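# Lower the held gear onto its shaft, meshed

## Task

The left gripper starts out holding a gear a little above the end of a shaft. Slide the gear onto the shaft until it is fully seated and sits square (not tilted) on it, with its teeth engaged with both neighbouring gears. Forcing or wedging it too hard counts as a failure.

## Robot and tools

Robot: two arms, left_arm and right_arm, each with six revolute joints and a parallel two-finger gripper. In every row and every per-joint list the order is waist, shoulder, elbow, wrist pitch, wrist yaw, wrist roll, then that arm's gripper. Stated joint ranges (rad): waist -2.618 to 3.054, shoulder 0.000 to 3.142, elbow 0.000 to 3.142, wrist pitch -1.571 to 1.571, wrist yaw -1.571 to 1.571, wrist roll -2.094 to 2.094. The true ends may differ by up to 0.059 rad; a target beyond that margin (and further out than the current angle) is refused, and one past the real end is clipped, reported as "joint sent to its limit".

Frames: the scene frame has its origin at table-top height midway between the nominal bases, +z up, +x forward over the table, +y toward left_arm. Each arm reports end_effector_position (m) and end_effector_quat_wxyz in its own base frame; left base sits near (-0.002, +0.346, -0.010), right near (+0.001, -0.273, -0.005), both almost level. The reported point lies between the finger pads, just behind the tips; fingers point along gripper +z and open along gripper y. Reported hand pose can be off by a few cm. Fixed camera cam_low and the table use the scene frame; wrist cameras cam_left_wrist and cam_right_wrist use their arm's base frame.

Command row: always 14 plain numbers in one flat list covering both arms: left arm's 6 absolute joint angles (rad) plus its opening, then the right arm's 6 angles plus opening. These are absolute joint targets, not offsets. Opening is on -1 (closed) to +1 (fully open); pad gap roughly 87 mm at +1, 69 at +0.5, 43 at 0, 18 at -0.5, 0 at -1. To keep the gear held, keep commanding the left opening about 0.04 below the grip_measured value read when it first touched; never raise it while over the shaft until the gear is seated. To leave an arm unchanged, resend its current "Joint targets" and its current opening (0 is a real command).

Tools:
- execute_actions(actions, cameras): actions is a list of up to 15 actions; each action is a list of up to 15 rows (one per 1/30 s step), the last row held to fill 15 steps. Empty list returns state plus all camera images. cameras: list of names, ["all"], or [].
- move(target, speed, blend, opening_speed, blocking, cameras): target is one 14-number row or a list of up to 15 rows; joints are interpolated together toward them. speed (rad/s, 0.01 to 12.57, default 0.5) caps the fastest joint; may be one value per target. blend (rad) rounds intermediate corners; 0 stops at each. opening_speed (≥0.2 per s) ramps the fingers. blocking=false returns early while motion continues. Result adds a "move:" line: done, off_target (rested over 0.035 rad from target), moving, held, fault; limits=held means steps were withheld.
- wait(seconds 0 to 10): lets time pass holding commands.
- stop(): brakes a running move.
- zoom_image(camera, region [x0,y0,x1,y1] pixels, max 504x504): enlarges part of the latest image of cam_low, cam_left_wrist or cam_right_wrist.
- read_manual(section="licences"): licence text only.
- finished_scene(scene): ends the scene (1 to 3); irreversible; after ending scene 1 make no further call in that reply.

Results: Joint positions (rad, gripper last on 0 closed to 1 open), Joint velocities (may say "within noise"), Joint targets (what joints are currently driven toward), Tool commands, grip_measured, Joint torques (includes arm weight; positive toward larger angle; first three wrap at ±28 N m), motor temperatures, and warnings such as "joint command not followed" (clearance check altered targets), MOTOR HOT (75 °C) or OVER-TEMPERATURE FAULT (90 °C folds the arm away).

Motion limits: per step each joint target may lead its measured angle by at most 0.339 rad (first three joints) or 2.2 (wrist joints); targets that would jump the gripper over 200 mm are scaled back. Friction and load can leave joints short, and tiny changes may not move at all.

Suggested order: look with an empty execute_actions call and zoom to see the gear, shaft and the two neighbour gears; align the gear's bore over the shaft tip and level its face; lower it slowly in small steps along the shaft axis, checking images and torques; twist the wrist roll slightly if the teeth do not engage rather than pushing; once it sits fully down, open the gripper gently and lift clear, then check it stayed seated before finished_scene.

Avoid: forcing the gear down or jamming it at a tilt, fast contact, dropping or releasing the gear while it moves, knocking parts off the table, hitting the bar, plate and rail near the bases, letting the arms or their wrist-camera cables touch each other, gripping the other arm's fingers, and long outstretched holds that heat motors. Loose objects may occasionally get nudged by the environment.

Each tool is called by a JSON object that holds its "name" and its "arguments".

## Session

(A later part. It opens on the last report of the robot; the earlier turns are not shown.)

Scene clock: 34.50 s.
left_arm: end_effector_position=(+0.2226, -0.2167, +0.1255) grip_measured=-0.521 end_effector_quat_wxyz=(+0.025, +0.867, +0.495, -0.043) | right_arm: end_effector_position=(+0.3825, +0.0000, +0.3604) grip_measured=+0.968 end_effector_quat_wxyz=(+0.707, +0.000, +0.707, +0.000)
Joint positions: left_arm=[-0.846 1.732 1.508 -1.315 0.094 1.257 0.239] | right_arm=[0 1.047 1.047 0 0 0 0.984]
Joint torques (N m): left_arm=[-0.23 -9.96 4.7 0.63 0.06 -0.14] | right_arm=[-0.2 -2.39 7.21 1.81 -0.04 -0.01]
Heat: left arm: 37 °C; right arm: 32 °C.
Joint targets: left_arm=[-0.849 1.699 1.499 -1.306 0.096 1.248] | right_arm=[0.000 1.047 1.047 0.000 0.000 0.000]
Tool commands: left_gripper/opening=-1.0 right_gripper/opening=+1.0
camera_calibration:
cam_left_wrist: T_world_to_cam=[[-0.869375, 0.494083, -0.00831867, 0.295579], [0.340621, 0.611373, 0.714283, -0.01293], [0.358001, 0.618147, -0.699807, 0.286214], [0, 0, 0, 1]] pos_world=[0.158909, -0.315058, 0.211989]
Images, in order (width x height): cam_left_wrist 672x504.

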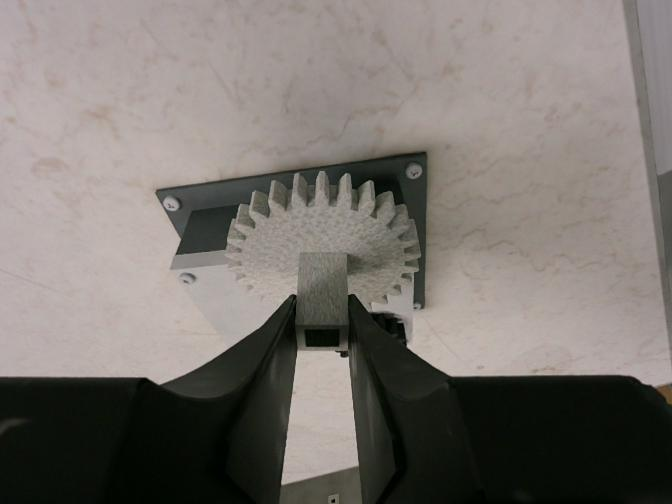

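{"name": "move", "arguments": {"target": [-0.854,1.699,1.487,-1.2945,0.096,1.274,-1,0,1.047,1.047,0,0,0,1], "speed": 0.05}}

{"name": "move", "arguments": {"target": [-0.855,1.699,1.479,-1.2865,0.096,1.274,-1,0,1.047,1.047,0,0,0,1], "speed": 0.05, "cameras": ["cam_low","cam_left_wrist"]}}

{"name": "zoom_image", "arguments": {"camera": "cam_low", "region": [306, 178, 366, 218]}}

Scene clock: 36.37 s.
left_arm: end_effector_position=(+0.2227, -0.2167, +0.1225) grip_measured=-0.521 end_effector_quat_wxyz=(+0.025, +0.869, +0.492, -0.043) | right_arm: end_effector_position=(+0.3825, +0.0000, +0.3604) grip_measured=+0.968 end_effector_quat_wxyz=(+0.707, +0.000, +0.707, +0.000)
Joint positions: left_arm=[-0.846 1.732 1.496 -1.304 0.094 1.263 0.239] | right_arm=[0 1.047 1.047 0 0 0 0.984]
Joint torques (N m): left_arm=[-0.73 -9.96 4.7 0.63 0.06 0.08] | right_arm=[-0.2 -2.39 7.21 1.81 -0.04 -0.01]
Motor temperatures (°C): left_arm=[25 38 34 24 22 24 26] | right_arm=[22 29 32 30 25 22 25]
Heat: left arm: 38 °C; right arm: 32 °C.
Joint targets: left_arm=[-0.854 1.699 1.487 -1.294 0.096 1.274] | right_arm=[0.000 1.047 1.047 0.000 0.000 0.000]
move: done

Scene clock: 37.07 s.
left_arm: end_effector_position=(+0.2228, -0.2169, +0.1218) grip_measured=-0.521 end_effector_quat_wxyz=(+0.027, +0.869, +0.492, -0.042) | right_arm: end_effector_position=(+0.3825, +0.0000, +0.3604) grip_measured=+0.968 end_effector_quat_wxyz=(+0.707, +0.000, +0.707, +0.000)
Joint positions: left_arm=[-0.846 1.729 1.49 -1.297 0.094 1.264 0.239] | right_arm=[0 1.047 1.047 0 0 0 0.984]
Joint torques (N m): left_arm=[-0.81 -9.72 4.55 0.65 0.06 0.08] | right_arm=[-0.2 -2.37 7.23 1.81 -0.03 0]
Heat: left arm: 38 °C; right arm: 32 °C.
Joint targets: left_arm=[-0.855 1.699 1.479 -1.287 0.096 1.274] | right_arm=[0.000 1.047 1.047 0.000 0.000 0.000]
move: done
camera_calibration:
cam_left_wrist: T_world_to_cam=[[-0.865946, 0.499996, -0.0118866, 0.296839], [0.342957, 0.610933, 0.713541, -0.010746], [0.364029, 0.613812, -0.700512, 0.281347], [0, 0, 0, 1]] pos_world=[0.158313, -0.314547, 0.208283]
Images, in order (width x height): cam_low 672x504, cam_left_wrist 672x504.

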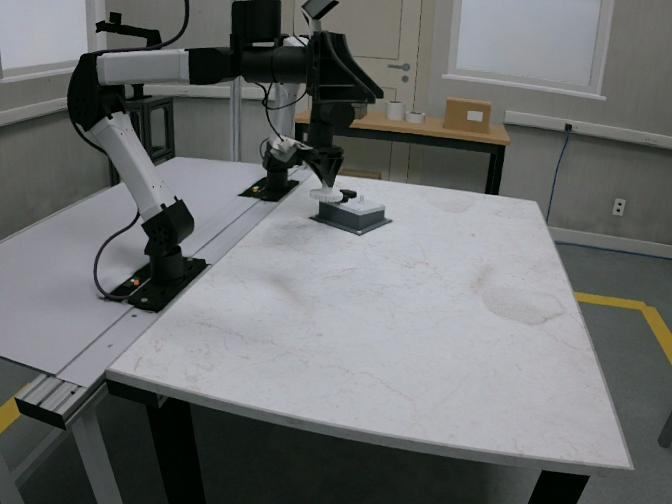

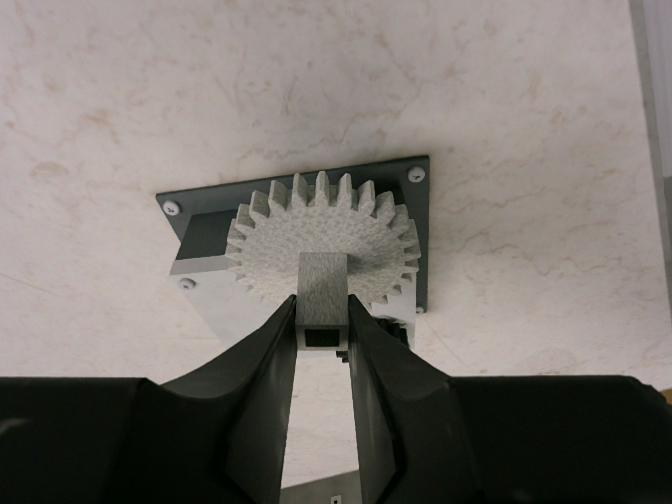

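Scaled by 8.400 from the camera's 672x504 image, which has a finer 960x720 frame.

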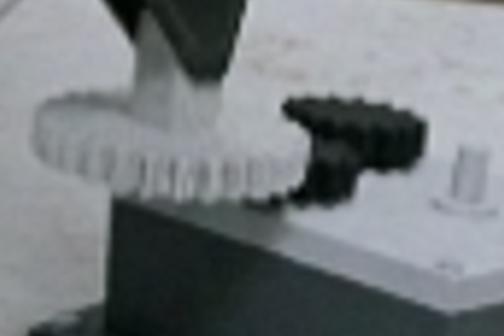

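{"name": "move", "arguments": {"target": [-0.862,1.699,1.493,-1.3005,0.096,1.274,-1,0,1.047,1.047,0,0,0,1], "speed": 0.05, "cameras": ["cam_left_wrist"]}}

{"name": "zoom_image", "arguments": {"camera": "cam_left_wrist", "region": [330, 270, 430, 370]}}

{"name": "zoom_image", "arguments": {"camera": "cam_left_wrist", "region": [150, 230, 250, 330]}}

Scene clock: 38.03 s.
left_arm: end_effector_position=(+0.2211, -0.2186, +0.1218) grip_measured=-0.521 end_effector_quat_wxyz=(+0.027, +0.871, +0.489, -0.043) | right_arm: end_effector_position=(+0.3825, +0.0000, +0.3604) grip_measured=+0.968 end_effector_quat_wxyz=(+0.707, +0.000, +0.707, +0.000)
Joint positions: left_arm=[-0.854 1.729 1.49 -1.297 0.094 1.264 0.239] | right_arm=[0 1.047 1.047 0 0 0 0.984]
Joint torques (N m): left_arm=[-0.75 -9.72 5.67 0.51 0.06 0.08] | right_arm=[-0.2 -2.39 7.21 1.81 -0.04 -0.01]
Heat: left arm: 38 °C; right arm: 32 °C.
Joint targets: left_arm=[-0.862 1.699 1.493 -1.301 0.096 1.274] | right_arm=[0.000 1.047 1.047 0.000 0.000 0.000]
move: done
camera_calibration:
cam_left_wrist: T_world_to_cam=[[-0.862104, 0.506595, -0.0117584, 0.296731], [0.347816, 0.608456, 0.713306, -0.0107268], [0.368512, 0.610854, -0.700754, 0.281472], [0, 0, 0, 1]] pos_world=[0.155818, -0.315734, 0.208383]
Images, in order (width x height): cam_left_wrist 672x504.

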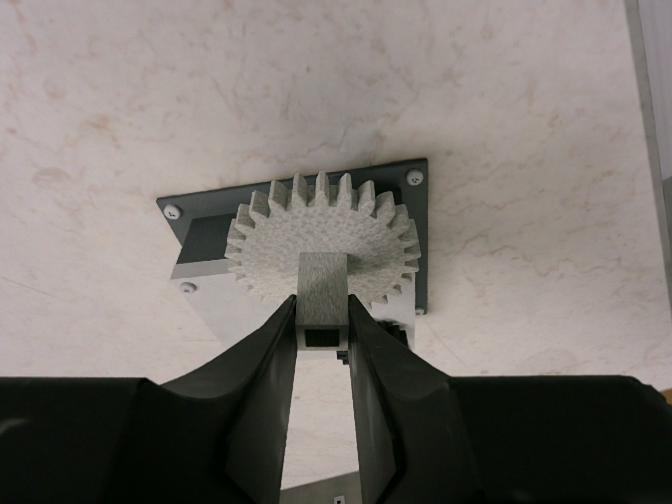

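Scaled by 5.040 from the camera's 672x504 image, which has a finer 960x720 frame.

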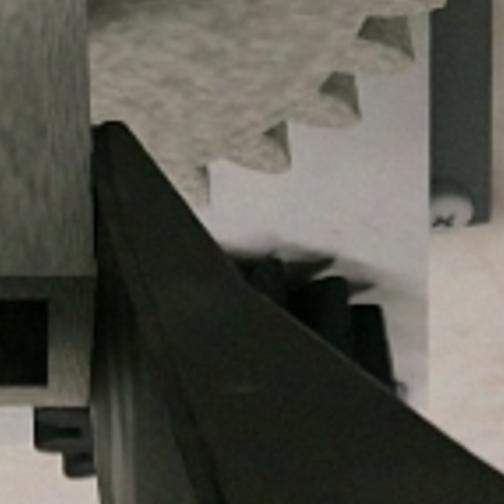

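Scaled by 5.040 from the camera's 672x504 image, which has a finer 960x720 frame.

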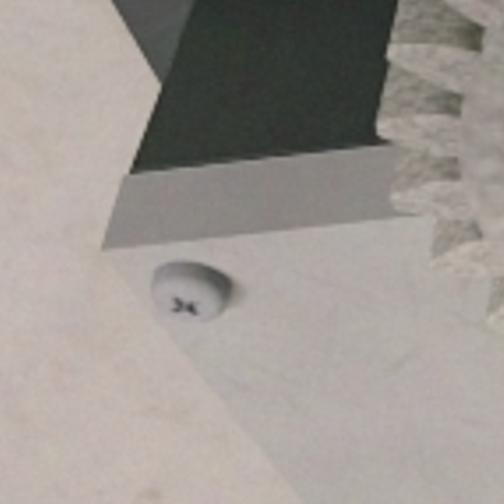

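{"name": "move", "arguments": {"target": [-0.862,1.699,1.472,-1.280,0.096,1.274,-1,0,1.047,1.047,0,0,0,1], "speed": 0.05}}

{"name": "move", "arguments": {"target": [-0.862,1.699,1.466,-1.274,0.096,1.274,-1,0,1.047,1.047,0,0,0,1], "speed": 0.05, "cameras": ["cam_low"]}}

{"name": "zoom_image", "arguments": {"camera": "cam_low", "region": [306, 178, 366, 218]}}

Scene clock: 39.10 s.
left_arm: end_effector_position=(+0.2208, -0.2183, +0.1195) grip_measured=-0.521 end_effector_quat_wxyz=(+0.026, +0.871, +0.489, -0.043) | right_arm: end_effector_position=(+0.3825, +0.0000, +0.3604) grip_measured=+0.968 end_effector_quat_wxyz=(+0.707, +0.000, +0.707, +0.000)
Joint positions: left_arm=[-0.854 1.729 1.481 -1.289 0.094 1.264 0.239] | right_arm=[0 1.047 1.047 0 0 0 0.984]
Joint torques (N m): left_arm=[-0.75 -9.73 4.71 0.61 0.06 0.07] | right_arm=[-0.21 -2.39 7.21 1.81 -0.04 -0.01]
Heat: left arm: 39 °C; right arm: 32 °C.
Joint targets: left_arm=[-0.862 1.699 1.472 -1.280 0.096 1.274] | right_arm=[0.000 1.047 1.047 0.000 0.000 0.000]
move: done

Scene clock: 39.80 s.
left_arm: end_effector_position=(+0.2209, -0.2184, +0.1180) grip_measured=-0.521 end_effector_quat_wxyz=(+0.026, +0.871, +0.488, -0.043) | right_arm: end_effector_position=(+0.3825, +0.0000, +0.3604) grip_measured=+0.968 end_effector_quat_wxyz=(+0.707, +0.000, +0.707, +0.000)
Joint positions: left_arm=[-0.854 1.729 1.475 -1.283 0.094 1.264 0.239] | right_arm=[0 1.047 1.047 0 0 0 0.984]
Joint torques (N m): left_arm=[-0.75 -9.73 4.71 0.63 0.06 0.07] | right_arm=[-0.21 -2.39 7.2 1.81 -0.04 -0.01]
Heat: left arm: 39 °C; right arm: 32 °C.
Joint targets: left_arm=[-0.862 1.699 1.466 -1.274 0.096 1.274] | right_arm=[0.000 1.047 1.047 0.000 0.000 0.000]
move: done
Images, in order (width x height): cam_low 672x504.

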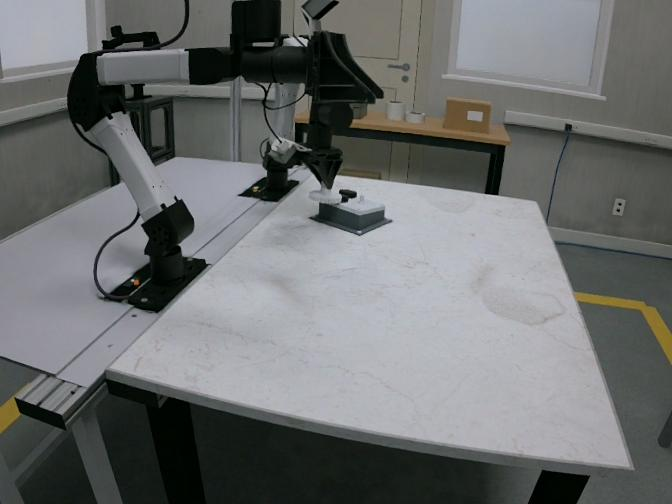

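Scaled by 8.400 from the camera's 672x504 image, which has a finer 960x720 frame.

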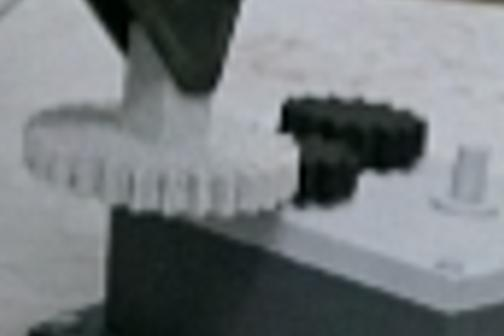

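{"name": "move", "arguments": {"target": [-0.862,1.699,1.466,-1.274,0.096,1.204,-1,0,1.047,1.047,0,0,0,1], "speed": 0.06, "cameras": ["cam_low"]}}

{"name": "zoom_image", "arguments": {"camera": "cam_low", "region": [306, 178, 366, 218]}}

Scene clock: 41.53 s.
left_arm: end_effector_position=(+0.2198, -0.2182, +0.1180) grip_measured=-0.521 end_effector_quat_wxyz=(+0.027, +0.859, +0.510, -0.043) | right_arm: end_effector_position=(+0.3825, +0.0000, +0.3604) grip_measured=+0.968 end_effector_quat_wxyz=(+0.707, +0.000, +0.707, +0.000)
Joint positions: left_arm=[-0.854 1.729 1.475 -1.279 0.094 1.215 0.239] | right_arm=[0 1.047 1.047 0 0 0 0.984]
Joint torques (N m): left_arm=[-0.77 -9.72 4.71 0.61 0.06 -0.13] | right_arm=[-0.18 -2.37 7.23 1.81 -0.04 -0.01]
Heat: left arm: 40 °C; right arm: 32 °C.
Joint targets: left_arm=[-0.862 1.699 1.466 -1.274 0.096 1.204] | right_arm=[0.000 1.047 1.047 0.000 0.000 0.000]
move: done
Images, in order (width x height): cam_low 672x504.

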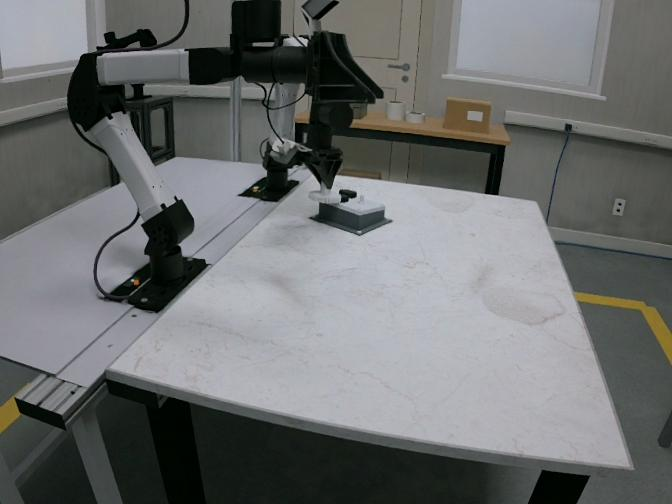

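Scaled by 8.400 from the camera's 672x504 image, which has a finer 960x720 frame.

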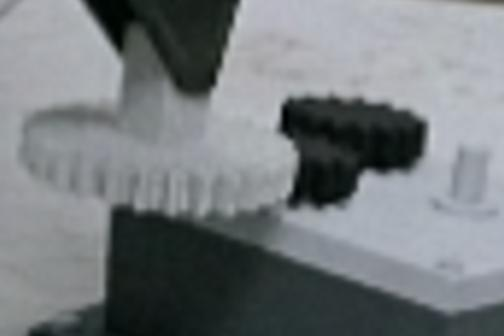

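{"name": "move", "arguments": {"target": [[-0.862,1.699,1.556,-1.354,0.098,1.204,-1,0,1.047,1.047,0,0,0,1],[-0.60,1.79,1.71,-1.48,0.102,1.45,-1,0,1.047,1.047,0,0,0,1],[-0.535,1.807,1.6057,-1.374,0.102,1.480,-1,0,1.047,1.047,0,0,0,1]], "speed": [0.2,0.4,0.3], "blend": 0.03, "cameras": ["cam_low","cam_left_wrist"]}}

{"name": "zoom_image", "arguments": {"camera": "cam_left_wrist", "region": [355, 70, 465, 190]}}

{"name": "zoom_image", "arguments": {"camera": "cam_left_wrist", "region": [380, 160, 500, 260]}}

{"name": "zoom_image", "arguments": {"camera": "cam_low", "region": [320, 165, 392, 213]}}

Scene clock: 44.10 s.
left_arm: end_effector_position=(+0.2934, -0.1475, +0.1322) grip_measured=-0.521 end_effector_quat_wxyz=(+0.023, +0.843, +0.536, -0.043) | right_arm: end_effector_position=(+0.3825, +0.0000, +0.3604) grip_measured=+0.968 end_effector_quat_wxyz=(+0.707, +0.000, +0.707, +0.000)
Joint positions: left_arm=[-0.539 1.796 1.612 -1.384 0.097 1.469 0.239] | right_arm=[0 1.047 1.047 0 0 0 0.984]
Joint torques (N m): left_arm=[0.49 -6.98 4.85 0.55 0.09 0.07] | right_arm=[-0.2 -2.37 7.23 1.8 -0.04 -0.01]
Heat: left arm: 40 °C; right arm: 32 °C.
Joint targets: left_arm=[-0.535 1.807 1.606 -1.374 0.102 1.480] | right_arm=[0.000 1.047 1.047 0.000 0.000 0.000]
move: done
camera_calibration:
cam_left_wrist: T_world_to_cam=[[-0.912576, 0.408906, 0.0000113409, 0.321952], [0.285545, 0.637246, 0.715809, -0.0643837], [0.292691, 0.653233, -0.698297, 0.246772], [0, 0, 0, 1]] pos_world=[0.239962, -0.251819, 0.218403]
Images, in order (width x height): cam_low 672x504, cam_left_wrist 672x504.

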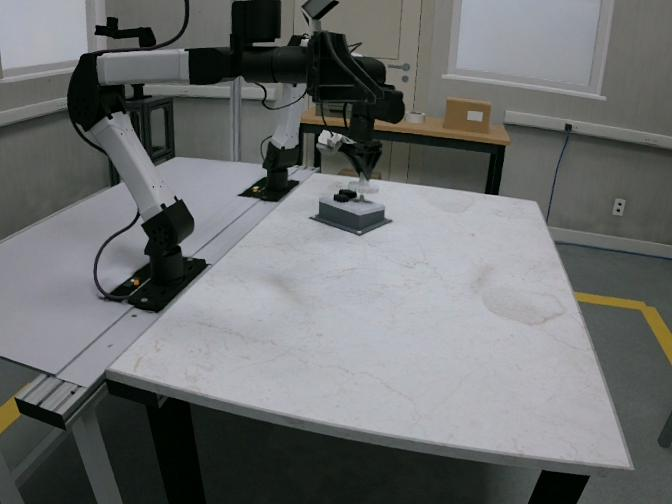

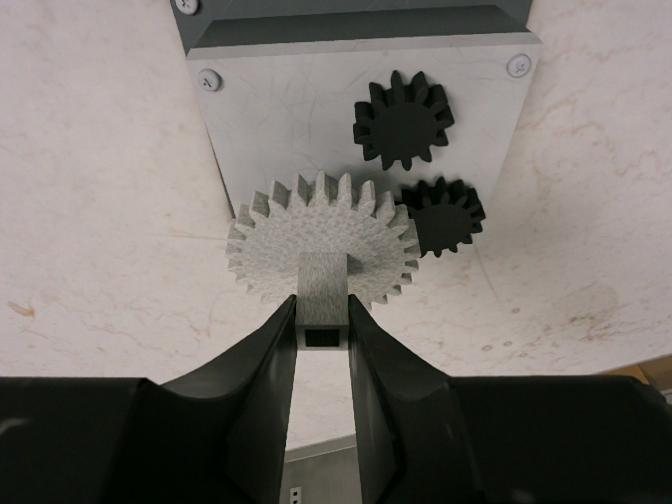

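Scaled by 4.200 from the camera's 672x504 image, which has a finer 960x720 frame.

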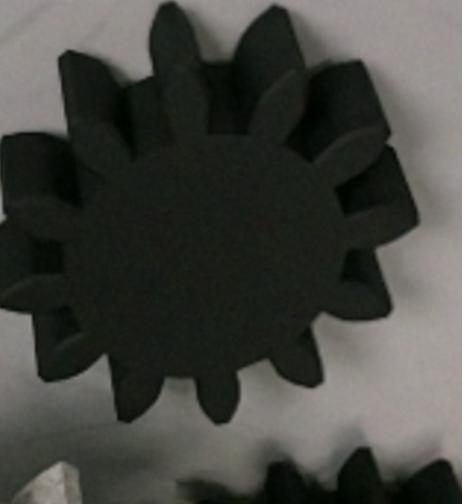

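Scaled by 4.200 from the camera's 672x504 image, which has a finer 960x720 frame.

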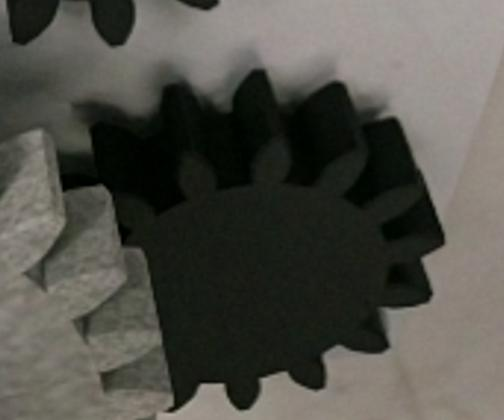

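Scaled by 7.000 from the camera's 672x504 image, which has a finer 960x720 frame.

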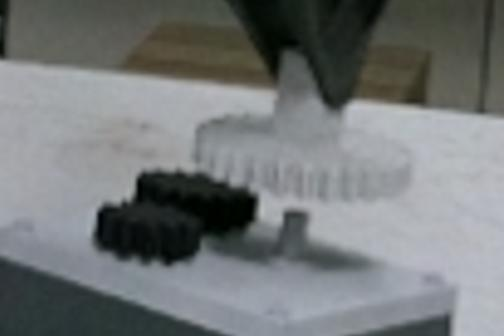

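{"name": "move", "arguments": {"target": [-0.548,1.8105,1.580,-1.3435,0.102,1.426,-1,0,1.047,1.047,0,0,0,1], "speed": 0.15, "cameras": ["cam_low","cam_left_wrist"]}}

{"name": "zoom_image", "arguments": {"camera": "cam_low", "region": [334, 172, 382, 204]}}

{"name": "zoom_image", "arguments": {"camera": "cam_left_wrist", "region": [300, 80, 500, 280]}}

Scene clock: 46.93 s.
left_arm: end_effector_position=(+0.2940, -0.1480, +0.1263) grip_measured=-0.521 end_effector_quat_wxyz=(+0.026, +0.834, +0.550, -0.042) | right_arm: end_effector_position=(+0.3825, +0.0000, +0.3604) grip_measured=+0.968 end_effector_quat_wxyz=(+0.707, +0.000, +0.707, +0.000)
Joint positions: left_arm=[-0.539 1.796 1.589 -1.353 0.097 1.435 0.239] | right_arm=[0 1.047 1.047 0 0 0 0.984]
Joint torques (N m): left_arm=[-0.79 -6.69 4.67 0.58 0.09 -0.13] | right_arm=[-0.21 -2.37 7.21 1.81 -0.04 0]
Heat: left arm: 40 °C; right arm: 33 °C.
Joint targets: left_arm=[-0.548 1.811 1.580 -1.343 0.102 1.426] | right_arm=[0.000 1.047 1.047 0.000 0.000 0.000]
move: done
camera_calibration:
cam_left_wrist: T_world_to_cam=[[-0.925703, 0.378226, -0.00430099, 0.322617], [0.261477, 0.648095, 0.715264, -0.0511951], [0.273319, 0.660997, -0.698841, 0.249828], [0, 0, 0, 1]] pos_world=[0.243752, -0.253978, 0.212595]
Images, in order (width x height): cam_low 672x504, cam_left_wrist 672x504.

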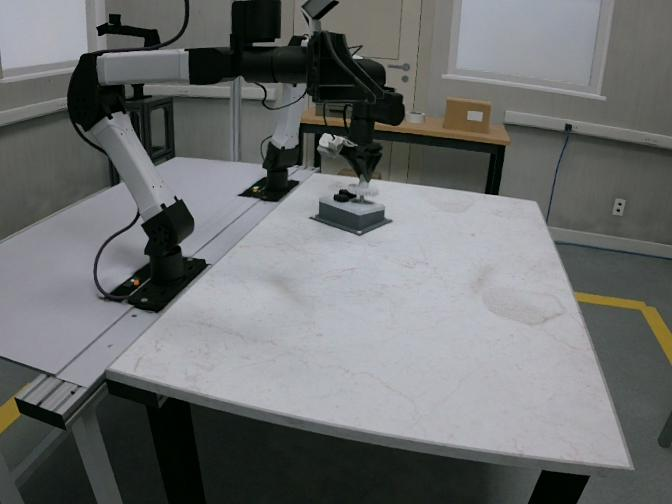

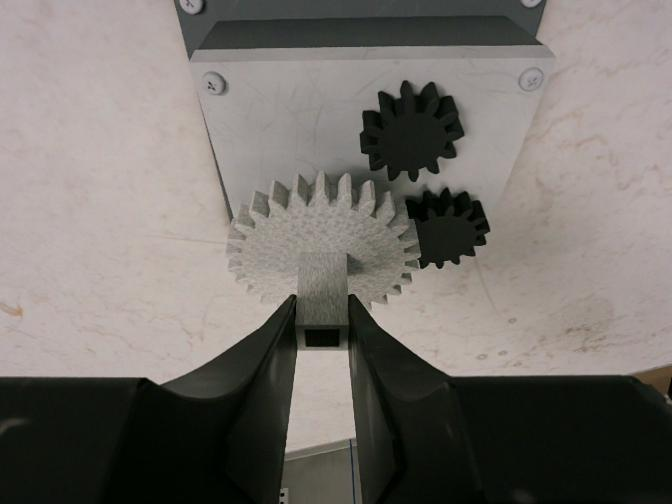

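Scaled by 10.500 from the camera's 672x504 image, which has a finer 960x720 frame.

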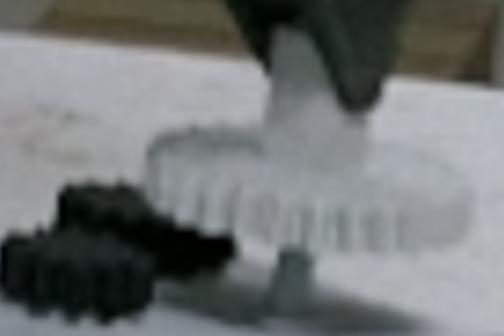

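Scaled by 2.520 from the camera's 672x504 image, which has a finer 960x720 frame.

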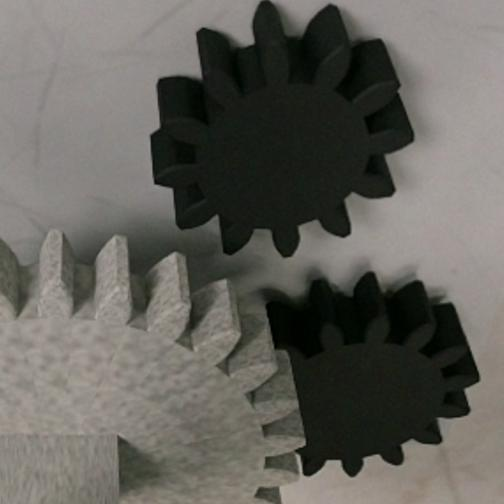

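{"name": "move", "arguments": {"target": [-0.552,1.8105,1.568,-1.3315,0.102,1.426,-1,0,1.047,1.047,0,0,0,1], "speed": 0.06, "cameras": ["cam_low","cam_left_wrist"]}}

{"name": "zoom_image", "arguments": {"camera": "cam_low", "region": [334, 172, 382, 204]}}

{"name": "zoom_image", "arguments": {"camera": "cam_left_wrist", "region": [355, 80, 495, 280]}}

Scene clock: 48.80 s.
left_arm: end_effector_position=(+0.2932, -0.1494, +0.1233) grip_measured=-0.521 end_effector_quat_wxyz=(+0.026, +0.835, +0.548, -0.042) | right_arm: end_effector_position=(+0.3825, +0.0000, +0.3604) grip_measured=+0.968 end_effector_quat_wxyz=(+0.707, +0.000, +0.707, +0.000)
Joint positions: left_arm=[-0.544 1.796 1.577 -1.341 0.097 1.435 0.239] | right_arm=[0 1.047 1.047 0 0 0 0.984]
Joint torques (N m): left_arm=[-0.7 -6.72 4.67 0.56 0.09 -0.13] | right_arm=[-0.2 -2.39 7.21 1.81 -0.04 -0.01]
Heat: left arm: 40 °C; right arm: 33 °C.
Joint targets: left_arm=[-0.552 1.811 1.568 -1.332 0.102 1.426] | right_arm=[0.000 1.047 1.047 0.000 0.000 0.000]
move: done
camera_calibration:
cam_left_wrist: T_world_to_cam=[[-0.92397, 0.382445, -0.00389615, 0.322517], [0.264699, 0.646789, 0.715261, -0.0490782], [0.276068, 0.659848, -0.698847, 0.247888], [0, 0, 0, 1]] pos_world=[0.242553, -0.25517, 0.209596]
Images, in order (width x height): cam_low 672x504, cam_left_wrist 672x504.

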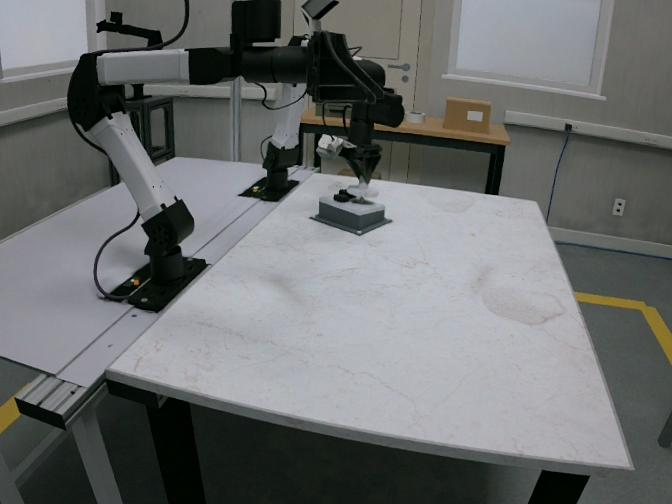

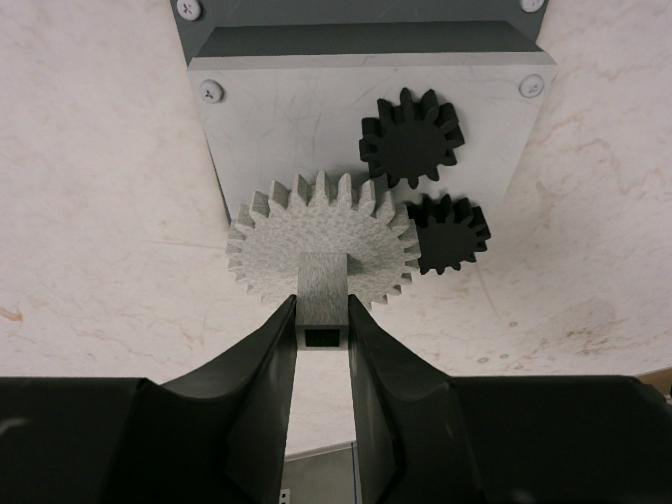

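Scaled by 10.500 from the camera's 672x504 image, which has a finer 960x720 frame.

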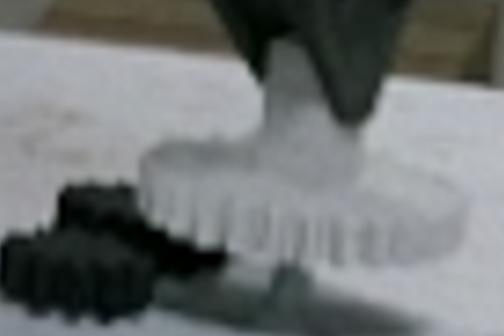

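Scaled by 2.520 from the camera's 672x504 image, which has a finer 960x720 frame.

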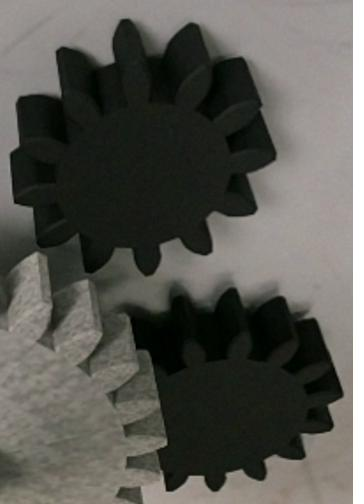

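{"name": "move", "arguments": {"target": [-0.554,1.8105,1.548,-1.3115,0.102,1.426,-1,0,1.047,1.047,0,0,0,1], "speed": 0.06}}

Scene clock: 50.17 s.
left_arm: end_effector_position=(+0.2932, -0.1495, +0.1182) grip_measured=-0.521 end_effector_quat_wxyz=(+0.026, +0.835, +0.548, -0.042) | right_arm: end_effector_position=(+0.3825, +0.0000, +0.3604) grip_measured=+0.968 end_effector_quat_wxyz=(+0.707, +0.000, +0.707, +0.000)
Joint positions: left_arm=[-0.544 1.796 1.557 -1.321 0.097 1.435 0.239] | right_arm=[0 1.047 1.047 0 0 0 0.984]
Joint torques (N m): left_arm=[-0.91 -6.71 4.68 0.56 0.09 -0.14] | right_arm=[-0.2 -2.37 7.21 1.81 -0.04 -0.01]
Heat: left arm: 40 °C; right arm: 33 °C.
Joint targets: left_arm=[-0.554 1.811 1.548 -1.312 0.102 1.426] | right_arm=[0.000 1.047 1.047 0.000 0.000 0.000]
move: done

{"name": "move", "arguments": {"target": [-0.555,1.8105,1.536,-1.2995,0.102,1.426,-1,0,1.047,1.047,0,0,0,1], "speed": 0.06, "cameras": ["cam_low","cam_left_wrist"]}}

{"name": "zoom_image", "arguments": {"camera": "cam_low", "region": [334, 172, 382, 204]}}

{"name": "zoom_image", "arguments": {"camera": "cam_left_wrist", "region": [340, 80, 500, 280]}}

Scene clock: 51.03 s.
left_arm: end_effector_position=(+0.2928, -0.1504, +0.1152) grip_measured=-0.521 end_effector_quat_wxyz=(+0.026, +0.836, +0.547, -0.042) | right_arm: end_effector_position=(+0.3825, +0.0000, +0.3604) grip_measured=+0.968 end_effector_quat_wxyz=(+0.707, +0.000, +0.707, +0.000)
Joint positions: left_arm=[-0.547 1.796 1.545 -1.309 0.097 1.435 0.239] | right_arm=[0 1.047 1.047 0 0 0 0.984]
Joint torques (N m): left_arm=[-0.69 -6.71 4.66 0.57 0.09 -0.14] | right_arm=[-0.18 -2.36 7.21 1.81 -0.04 -0.01]
Heat: left arm: 40 °C; right arm: 33 °C.
Joint targets: left_arm=[-0.555 1.811 1.536 -1.300 0.102 1.426] | right_arm=[0.000 1.047 1.047 0.000 0.000 0.000]
move: done
camera_calibration:
cam_left_wrist: T_world_to_cam=[[-0.922948, 0.384906, -0.00384893, 0.322517], [0.266454, 0.64607, 0.715259, -0.0431932], [0.277794, 0.659121, -0.698849, 0.242342], [0, 0, 0, 1]] pos_world=[0.241854, -0.255966, 0.201496]
Images, in order (width x height): cam_low 672x504, cam_left_wrist 672x504.

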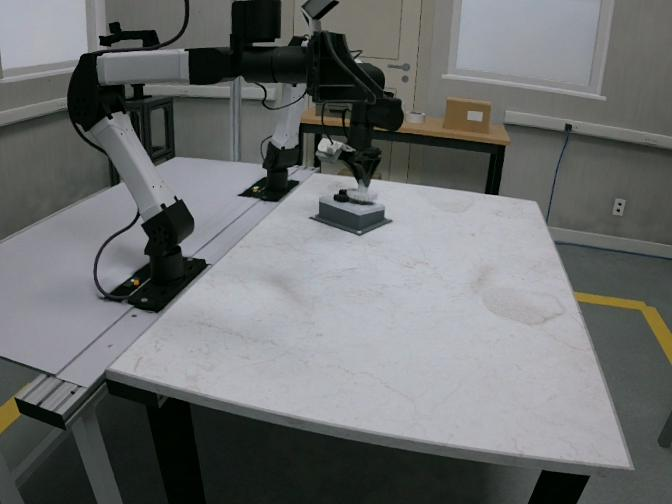

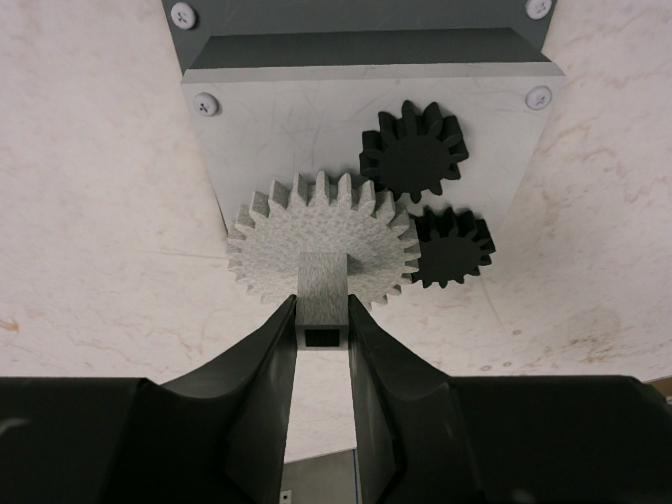

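Scaled by 10.500 from the camera's 672x504 image, which has a finer 960x720 frame.

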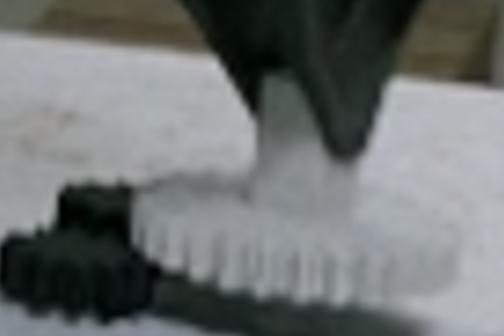

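Scaled by 2.520 from the camera's 672x504 image, which has a finer 960x720 frame.

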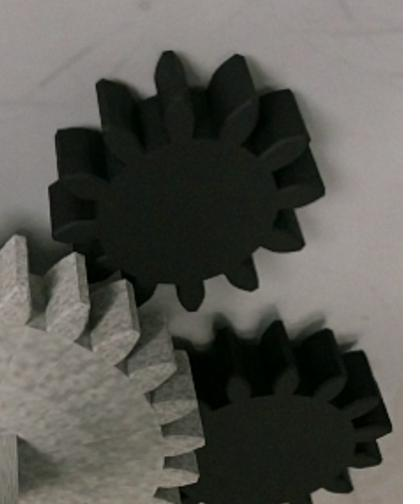

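{"name": "zoom_image", "arguments": {"camera": "cam_left_wrist", "region": [352, 92, 472, 212]}}

{"name": "zoom_image", "arguments": {"camera": "cam_left_wrist", "region": [390, 190, 510, 300]}}

Scaled by 4.200 from the camera's 672x504 image, which has a finer 960x720 frame.

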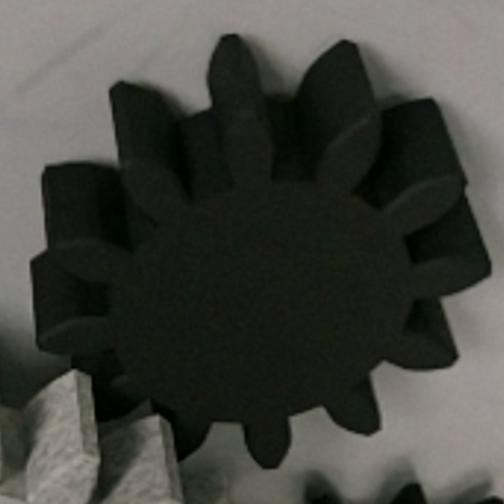

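Scaled by 4.200 from the camera's 672x504 image, which has a finer 960x720 frame.

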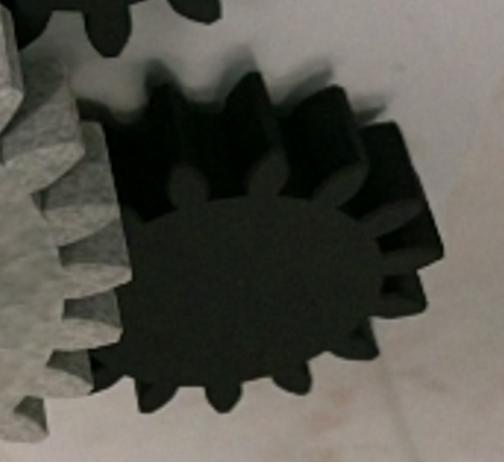

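{"name": "move", "arguments": {"target": [[-0.556,1.8105,1.532,-1.2955,0.102,1.456,-1,0,1.047,1.047,0,0,0,1],[-0.556,1.8105,1.526,-1.2895,0.102,1.456,-1,0,1.047,1.047,0,0,0,1]], "speed": 0.05}}

Scene clock: 53.03 s.
left_arm: end_effector_position=(+0.2931, -0.1505, +0.1127) grip_measured=-0.521 end_effector_quat_wxyz=(+0.026, +0.839, +0.542, -0.042) | right_arm: end_effector_position=(+0.3825, +0.0000, +0.3604) grip_measured=+0.968 end_effector_quat_wxyz=(+0.707, +0.000, +0.707, +0.000)
Joint positions: left_arm=[-0.547 1.796 1.535 -1.299 0.097 1.445 0.239] | right_arm=[0 1.047 1.047 0 0 0 0.984]
Joint torques (N m): left_arm=[-0.77 -6.71 4.66 0.58 0.09 0.08] | right_arm=[-0.2 -2.37 7.23 1.81 -0.04 -0.01]
Heat: left arm: 40 °C; right arm: 33 °C.
Joint targets: left_arm=[-0.556 1.811 1.526 -1.290 0.102 1.456] | right_arm=[0.000 1.047 1.047 0.000 0.000 0.000]
move: done

{"name": "move", "arguments": {"target": [-0.556,1.8105,1.518,-1.2815,0.102,1.456,-1,0,1.047,1.047,0,0,0,1], "speed": 0.04}}

{"name": "move", "arguments": {"target": [-0.556,1.8105,1.510,-1.2735,0.102,1.456,-1,0,1.047,1.047,0,0,0,1], "speed": 0.04}}

Scene clock: 53.87 s.
left_arm: end_effector_position=(+0.2931, -0.1505, +0.1107) grip_measured=-0.521 end_effector_quat_wxyz=(+0.026, +0.839, +0.542, -0.042) | right_arm: end_effector_position=(+0.3825, +0.0000, +0.3604) grip_measured=+0.968 end_effector_quat_wxyz=(+0.707, +0.000, +0.707, +0.000)
Joint positions: left_arm=[-0.547 1.796 1.527 -1.291 0.097 1.445 0.239] | right_arm=[0 1.047 1.047 0 0 0 0.984]
Joint torques (N m): left_arm=[-0.77 -6.71 4.67 0.55 0.09 0.08] | right_arm=[-0.18 -2.37 7.2 1.81 -0.04 -0.01]
Heat: left arm: 40 °C; right arm: 33 °C.
Joint targets: left_arm=[-0.556 1.811 1.518 -1.282 0.102 1.456] | right_arm=[0.000 1.047 1.047 0.000 0.000 0.000]
move: done

Scene clock: 54.57 s.
left_arm: end_effector_position=(+0.2931, -0.1505, +0.1087) grip_measured=-0.521 end_effector_quat_wxyz=(+0.026, +0.839, +0.542, -0.042) | right_arm: end_effector_position=(+0.3825, +0.0000, +0.3604) grip_measured=+0.968 end_effector_quat_wxyz=(+0.707, +0.000, +0.707, +0.000)
Joint positions: left_arm=[-0.547 1.796 1.519 -1.283 0.097 1.445 0.239] | right_arm=[0 1.047 1.047 0 0 0 0.984]
Joint torques (N m): left_arm=[-0.77 -6.71 4.66 0.56 0.09 0.08] | right_arm=[-0.2 -2.39 7.24 1.81 -0.04 -0.01]
Heat: left arm: 40 °C; right arm: 33 °C.
Joint targets: left_arm=[-0.556 1.811 1.510 -1.273 0.102 1.456] | right_arm=[0.000 1.047 1.047 0.000 0.000 0.000]
move: done

{"name": "move", "arguments": {"target": [-0.559,1.8105,1.494,-1.2575,0.102,1.456,-1,0,1.047,1.047,0,0,0,1], "speed": 0.05}}

{"name": "move", "arguments": {"target": [-0.560,1.8105,1.486,-1.2495,0.102,1.456,-1,0,1.047,1.047,0,0,0,1], "speed": 0.04, "cameras": ["cam_low","cam_left_wrist"]}}

{"name": "zoom_image", "arguments": {"camera": "cam_low", "region": [334, 172, 382, 204]}}

{"name": "zoom_image", "arguments": {"camera": "cam_left_wrist", "region": [200, 80, 520, 320]}}

Scene clock: 55.53 s.
left_arm: end_effector_position=(+0.2926, -0.1514, +0.1047) grip_measured=-0.521 end_effector_quat_wxyz=(+0.026, +0.840, +0.541, -0.042) | right_arm: end_effector_position=(+0.3825, +0.0000, +0.3604) grip_measured=+0.968 end_effector_quat_wxyz=(+0.707, +0.000, +0.707, +0.000)
Joint positions: left_arm=[-0.55 1.796 1.504 -1.267 0.097 1.446 0.239] | right_arm=[0 1.047 1.047 0 0 0 0.984]
Joint torques (N m): left_arm=[-0.79 -6.71 4.64 0.58 0.09 0.08] | right_arm=[-0.18 -2.37 7.23 1.81 -0.03 -0.01]
Heat: left arm: 41 °C; right arm: 33 °C.
Joint targets: left_arm=[-0.559 1.811 1.494 -1.258 0.102 1.456] | right_arm=[0.000 1.047 1.047 0.000 0.000 0.000]
move: done

Scene clock: 56.23 s.
left_arm: end_effector_position=(+0.2928, -0.1515, +0.1027) grip_measured=-0.521 end_effector_quat_wxyz=(+0.027, +0.840, +0.541, -0.041) | right_arm: end_effector_position=(+0.3825, +0.0000, +0.3604) grip_measured=+0.968 end_effector_quat_wxyz=(+0.707, +0.000, +0.707, +0.000)
Joint positions: left_arm=[-0.55 1.796 1.495 -1.258 0.097 1.446 0.239] | right_arm=[0 1.047 1.047 0 0 0 0.984]
Joint torques (N m): left_arm=[-0.9 -6.69 4.64 0.56 0.09 0.08] | right_arm=[-0.18 -2.37 7.2 1.81 -0.04 -0.01]
Heat: left arm: 41 °C; right arm: 33 °C.
Joint targets: left_arm=[-0.560 1.811 1.486 -1.249 0.102 1.456] | right_arm=[0.000 1.047 1.047 0.000 0.000 0.000]
move: done
camera_calibration:
cam_left_wrist: T_world_to_cam=[[-0.917288, 0.398165, -0.00685272, 0.323578], [0.273861, 0.643224, 0.715027, -0.0362195], [0.289107, 0.654009, -0.699063, 0.230274], [0, 0, 0, 1]] pos_world=[0.24016, -0.256141, 0.189091]
Images, in order (width x height): cam_low 672x504, cam_left_wrist 672x504.

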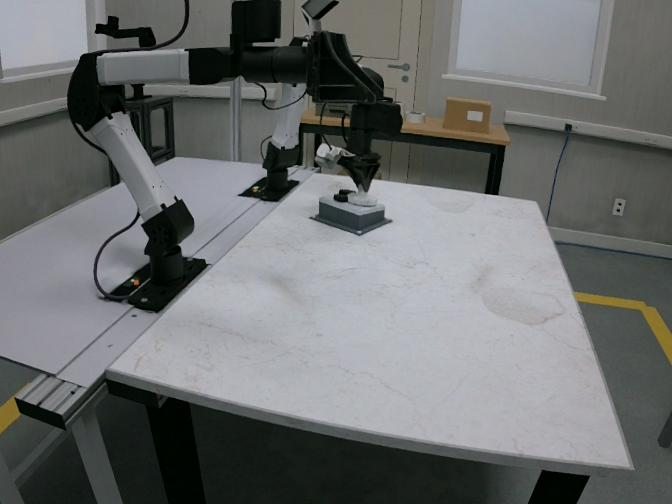

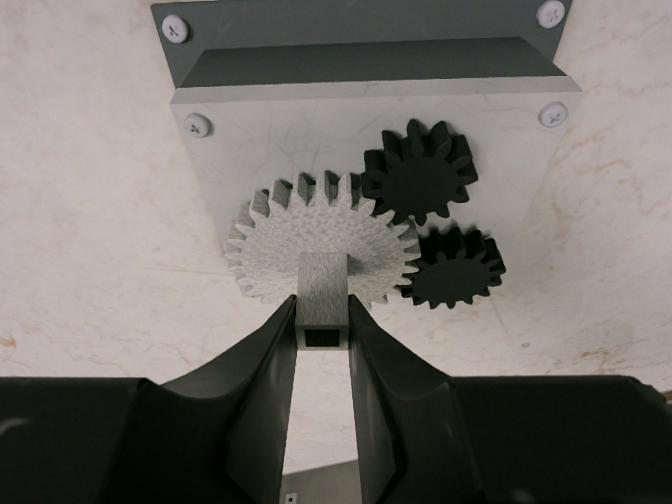

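Scaled by 10.500 from the camera's 672x504 image, which has a finer 960x720 frame.

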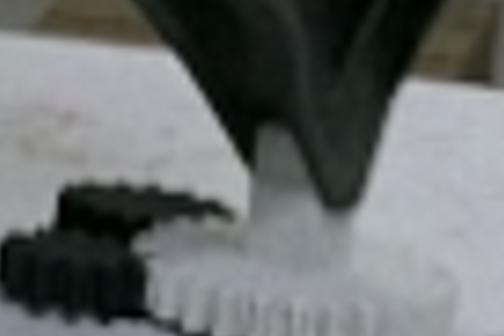

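Scaled by 1.575 from the camera's 672x504 image, which has a finer 960x720 frame.

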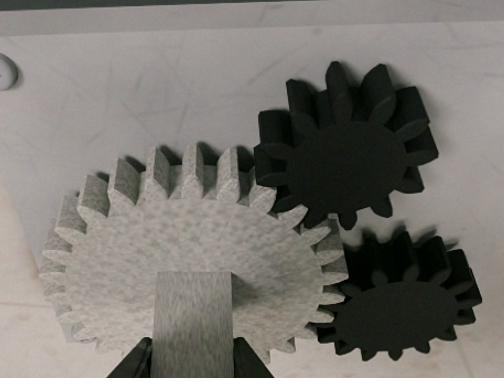

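{"name": "move", "arguments": {"target": [-0.561,1.8105,1.478,-1.2415,0.102,1.456,-1,0,1.047,1.047,0,0,0,1], "speed": 0.04}}

{"name": "move", "arguments": {"target": [-0.561,1.8105,1.470,-1.2335,0.102,1.456,-1,0,1.047,1.047,0,0,0,1], "speed": 0.04, "cameras": ["cam_low"]}}

{"name": "zoom_image", "arguments": {"camera": "cam_low", "region": [334, 180, 382, 212]}}

Scene clock: 57.23 s.
left_arm: end_effector_position=(+0.2926, -0.1517, +0.1019) grip_measured=-0.521 end_effector_quat_wxyz=(+0.027, +0.840, +0.541, -0.041) | right_arm: end_effector_position=(+0.3825, +0.0000, +0.3604) grip_measured=+0.968 end_effector_quat_wxyz=(+0.707, +0.000, +0.707, +0.000)
Joint positions: left_arm=[-0.551 1.796 1.492 -1.254 0.097 1.446 0.239] | right_arm=[0 1.047 1.047 0 0 0 0.984]
Joint torques (N m): left_arm=[-0.9 -6.74 4.26 0.61 0.1 0.08] | right_arm=[-0.18 -2.37 7.21 1.81 -0.04 -0.01]
Heat: left arm: 41 °C; right arm: 33 °C.
Joint targets: left_arm=[-0.561 1.811 1.478 -1.242 0.102 1.456] | right_arm=[0.000 1.047 1.047 0.000 0.000 0.000]
move: done

Scene clock: 57.93 s.
left_arm: end_effector_position=(+0.2926, -0.1516, +0.1015) grip_measured=-0.521 end_effector_quat_wxyz=(+0.026, +0.840, +0.541, -0.041) | right_arm: end_effector_position=(+0.3825, +0.0000, +0.3604) grip_measured=+0.968 end_effector_quat_wxyz=(+0.707, +0.000, +0.707, +0.000)
Joint positions: left_arm=[-0.551 1.796 1.491 -1.253 0.097 1.446 0.239] | right_arm=[0 1.047 1.047 0 0 0 0.984]
Joint torques (N m): left_arm=[-0.92 -6.72 3.74 0.68 0.09 0.08] | right_arm=[-0.21 -2.37 7.21 1.81 -0.03 -0.01]
Heat: left arm: 41 °C; right arm: 33 °C.
Joint targets: left_arm=[-0.561 1.811 1.470 -1.233 0.102 1.456] | right_arm=[0.000 1.047 1.047 0.000 0.000 0.000]
move: done
Images, in order (width x height): cam_low 672x504.

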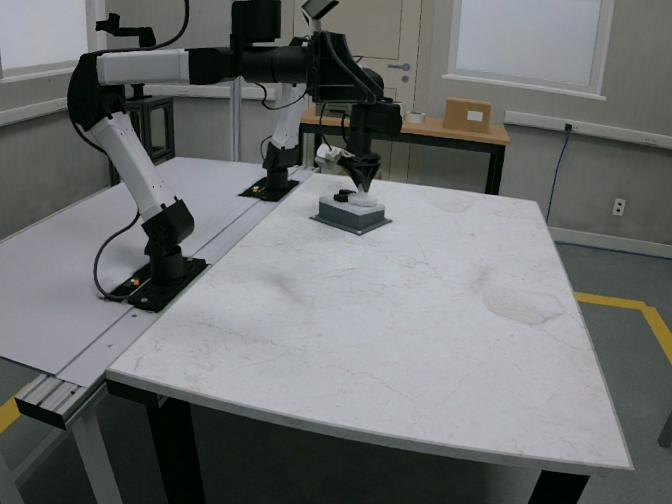

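Scaled by 10.500 from the camera's 672x504 image, which has a finer 960x720 frame.

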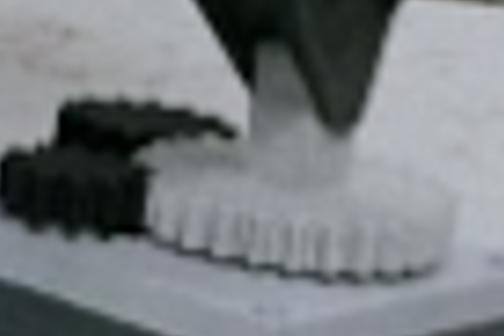

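{"name": "move", "arguments": {"target": [[-0.558,1.8105,1.484,-1.250,0.102,1.450,-1,0,1.047,1.047,0,0,0,1],[-0.558,1.8105,1.484,-1.250,0.102,1.450,-0.1,0,1.047,1.047,0,0,0,1]], "speed": 0.1, "opening_speed": 1.0, "cameras": ["cam_low","cam_left_wrist"]}}

{"name": "zoom_image", "arguments": {"camera": "cam_low", "region": [334, 180, 382, 212]}}

Scene clock: 59.93 s.
left_arm: end_effector_position=(+0.2926, -0.1516, +0.1013) grip_measured=-0.100 end_effector_quat_wxyz=(+0.026, +0.840, +0.541, -0.041) | right_arm: end_effector_position=(+0.3825, +0.0000, +0.3604) grip_measured=+0.968 end_effector_quat_wxyz=(+0.707, +0.000, +0.707, +0.000)
Joint positions: left_arm=[-0.551 1.797 1.491 -1.253 0.097 1.446 0.45] | right_arm=[0 1.047 1.047 0 0 0 0.984]
Joint torques (N m): left_arm=[-0.61 -6.76 4.85 0.51 0.09 0] | right_arm=[-0.2 -2.37 7.21 1.81 -0.04 -0.01]
Heat: left arm: 41 °C; right arm: 33 °C.
Joint targets: left_arm=[-0.558 1.811 1.484 -1.250 0.102 1.450] | right_arm=[0.000 1.047 1.047 0.000 0.000 0.000]
move: done
camera_calibration:
cam_left_wrist: T_world_to_cam=[[-0.916986, 0.398872, -0.00618688, 0.323447], [0.274658, 0.642521, 0.715353, -0.0353264], [0.289309, 0.654269, -0.698736, 0.2293], [0, 0, 0, 1]] pos_world=[0.23996, -0.25634, 0.187492]
Images, in order (width x height): cam_low 672x504, cam_left_wrist 672x504.

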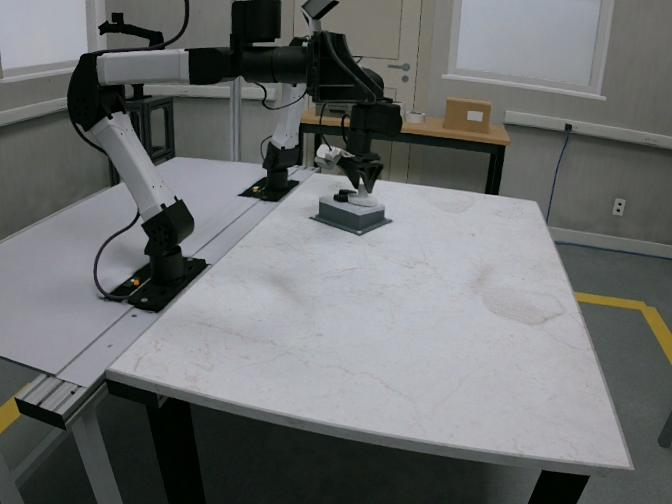

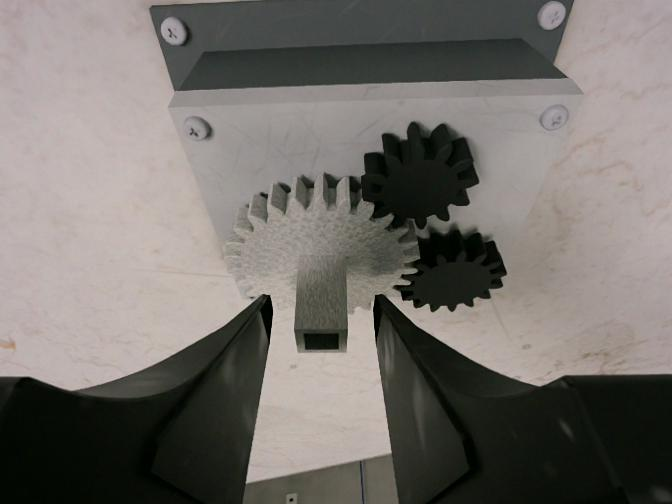

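Scaled by 10.500 from the camera's 672x504 image, which has a finer 960x720 frame.

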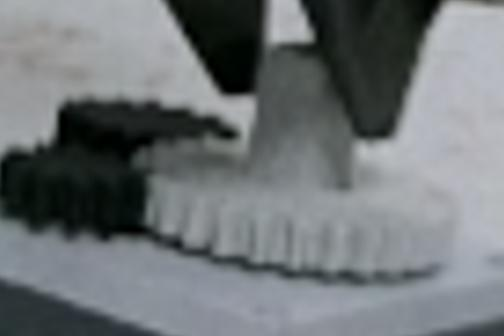

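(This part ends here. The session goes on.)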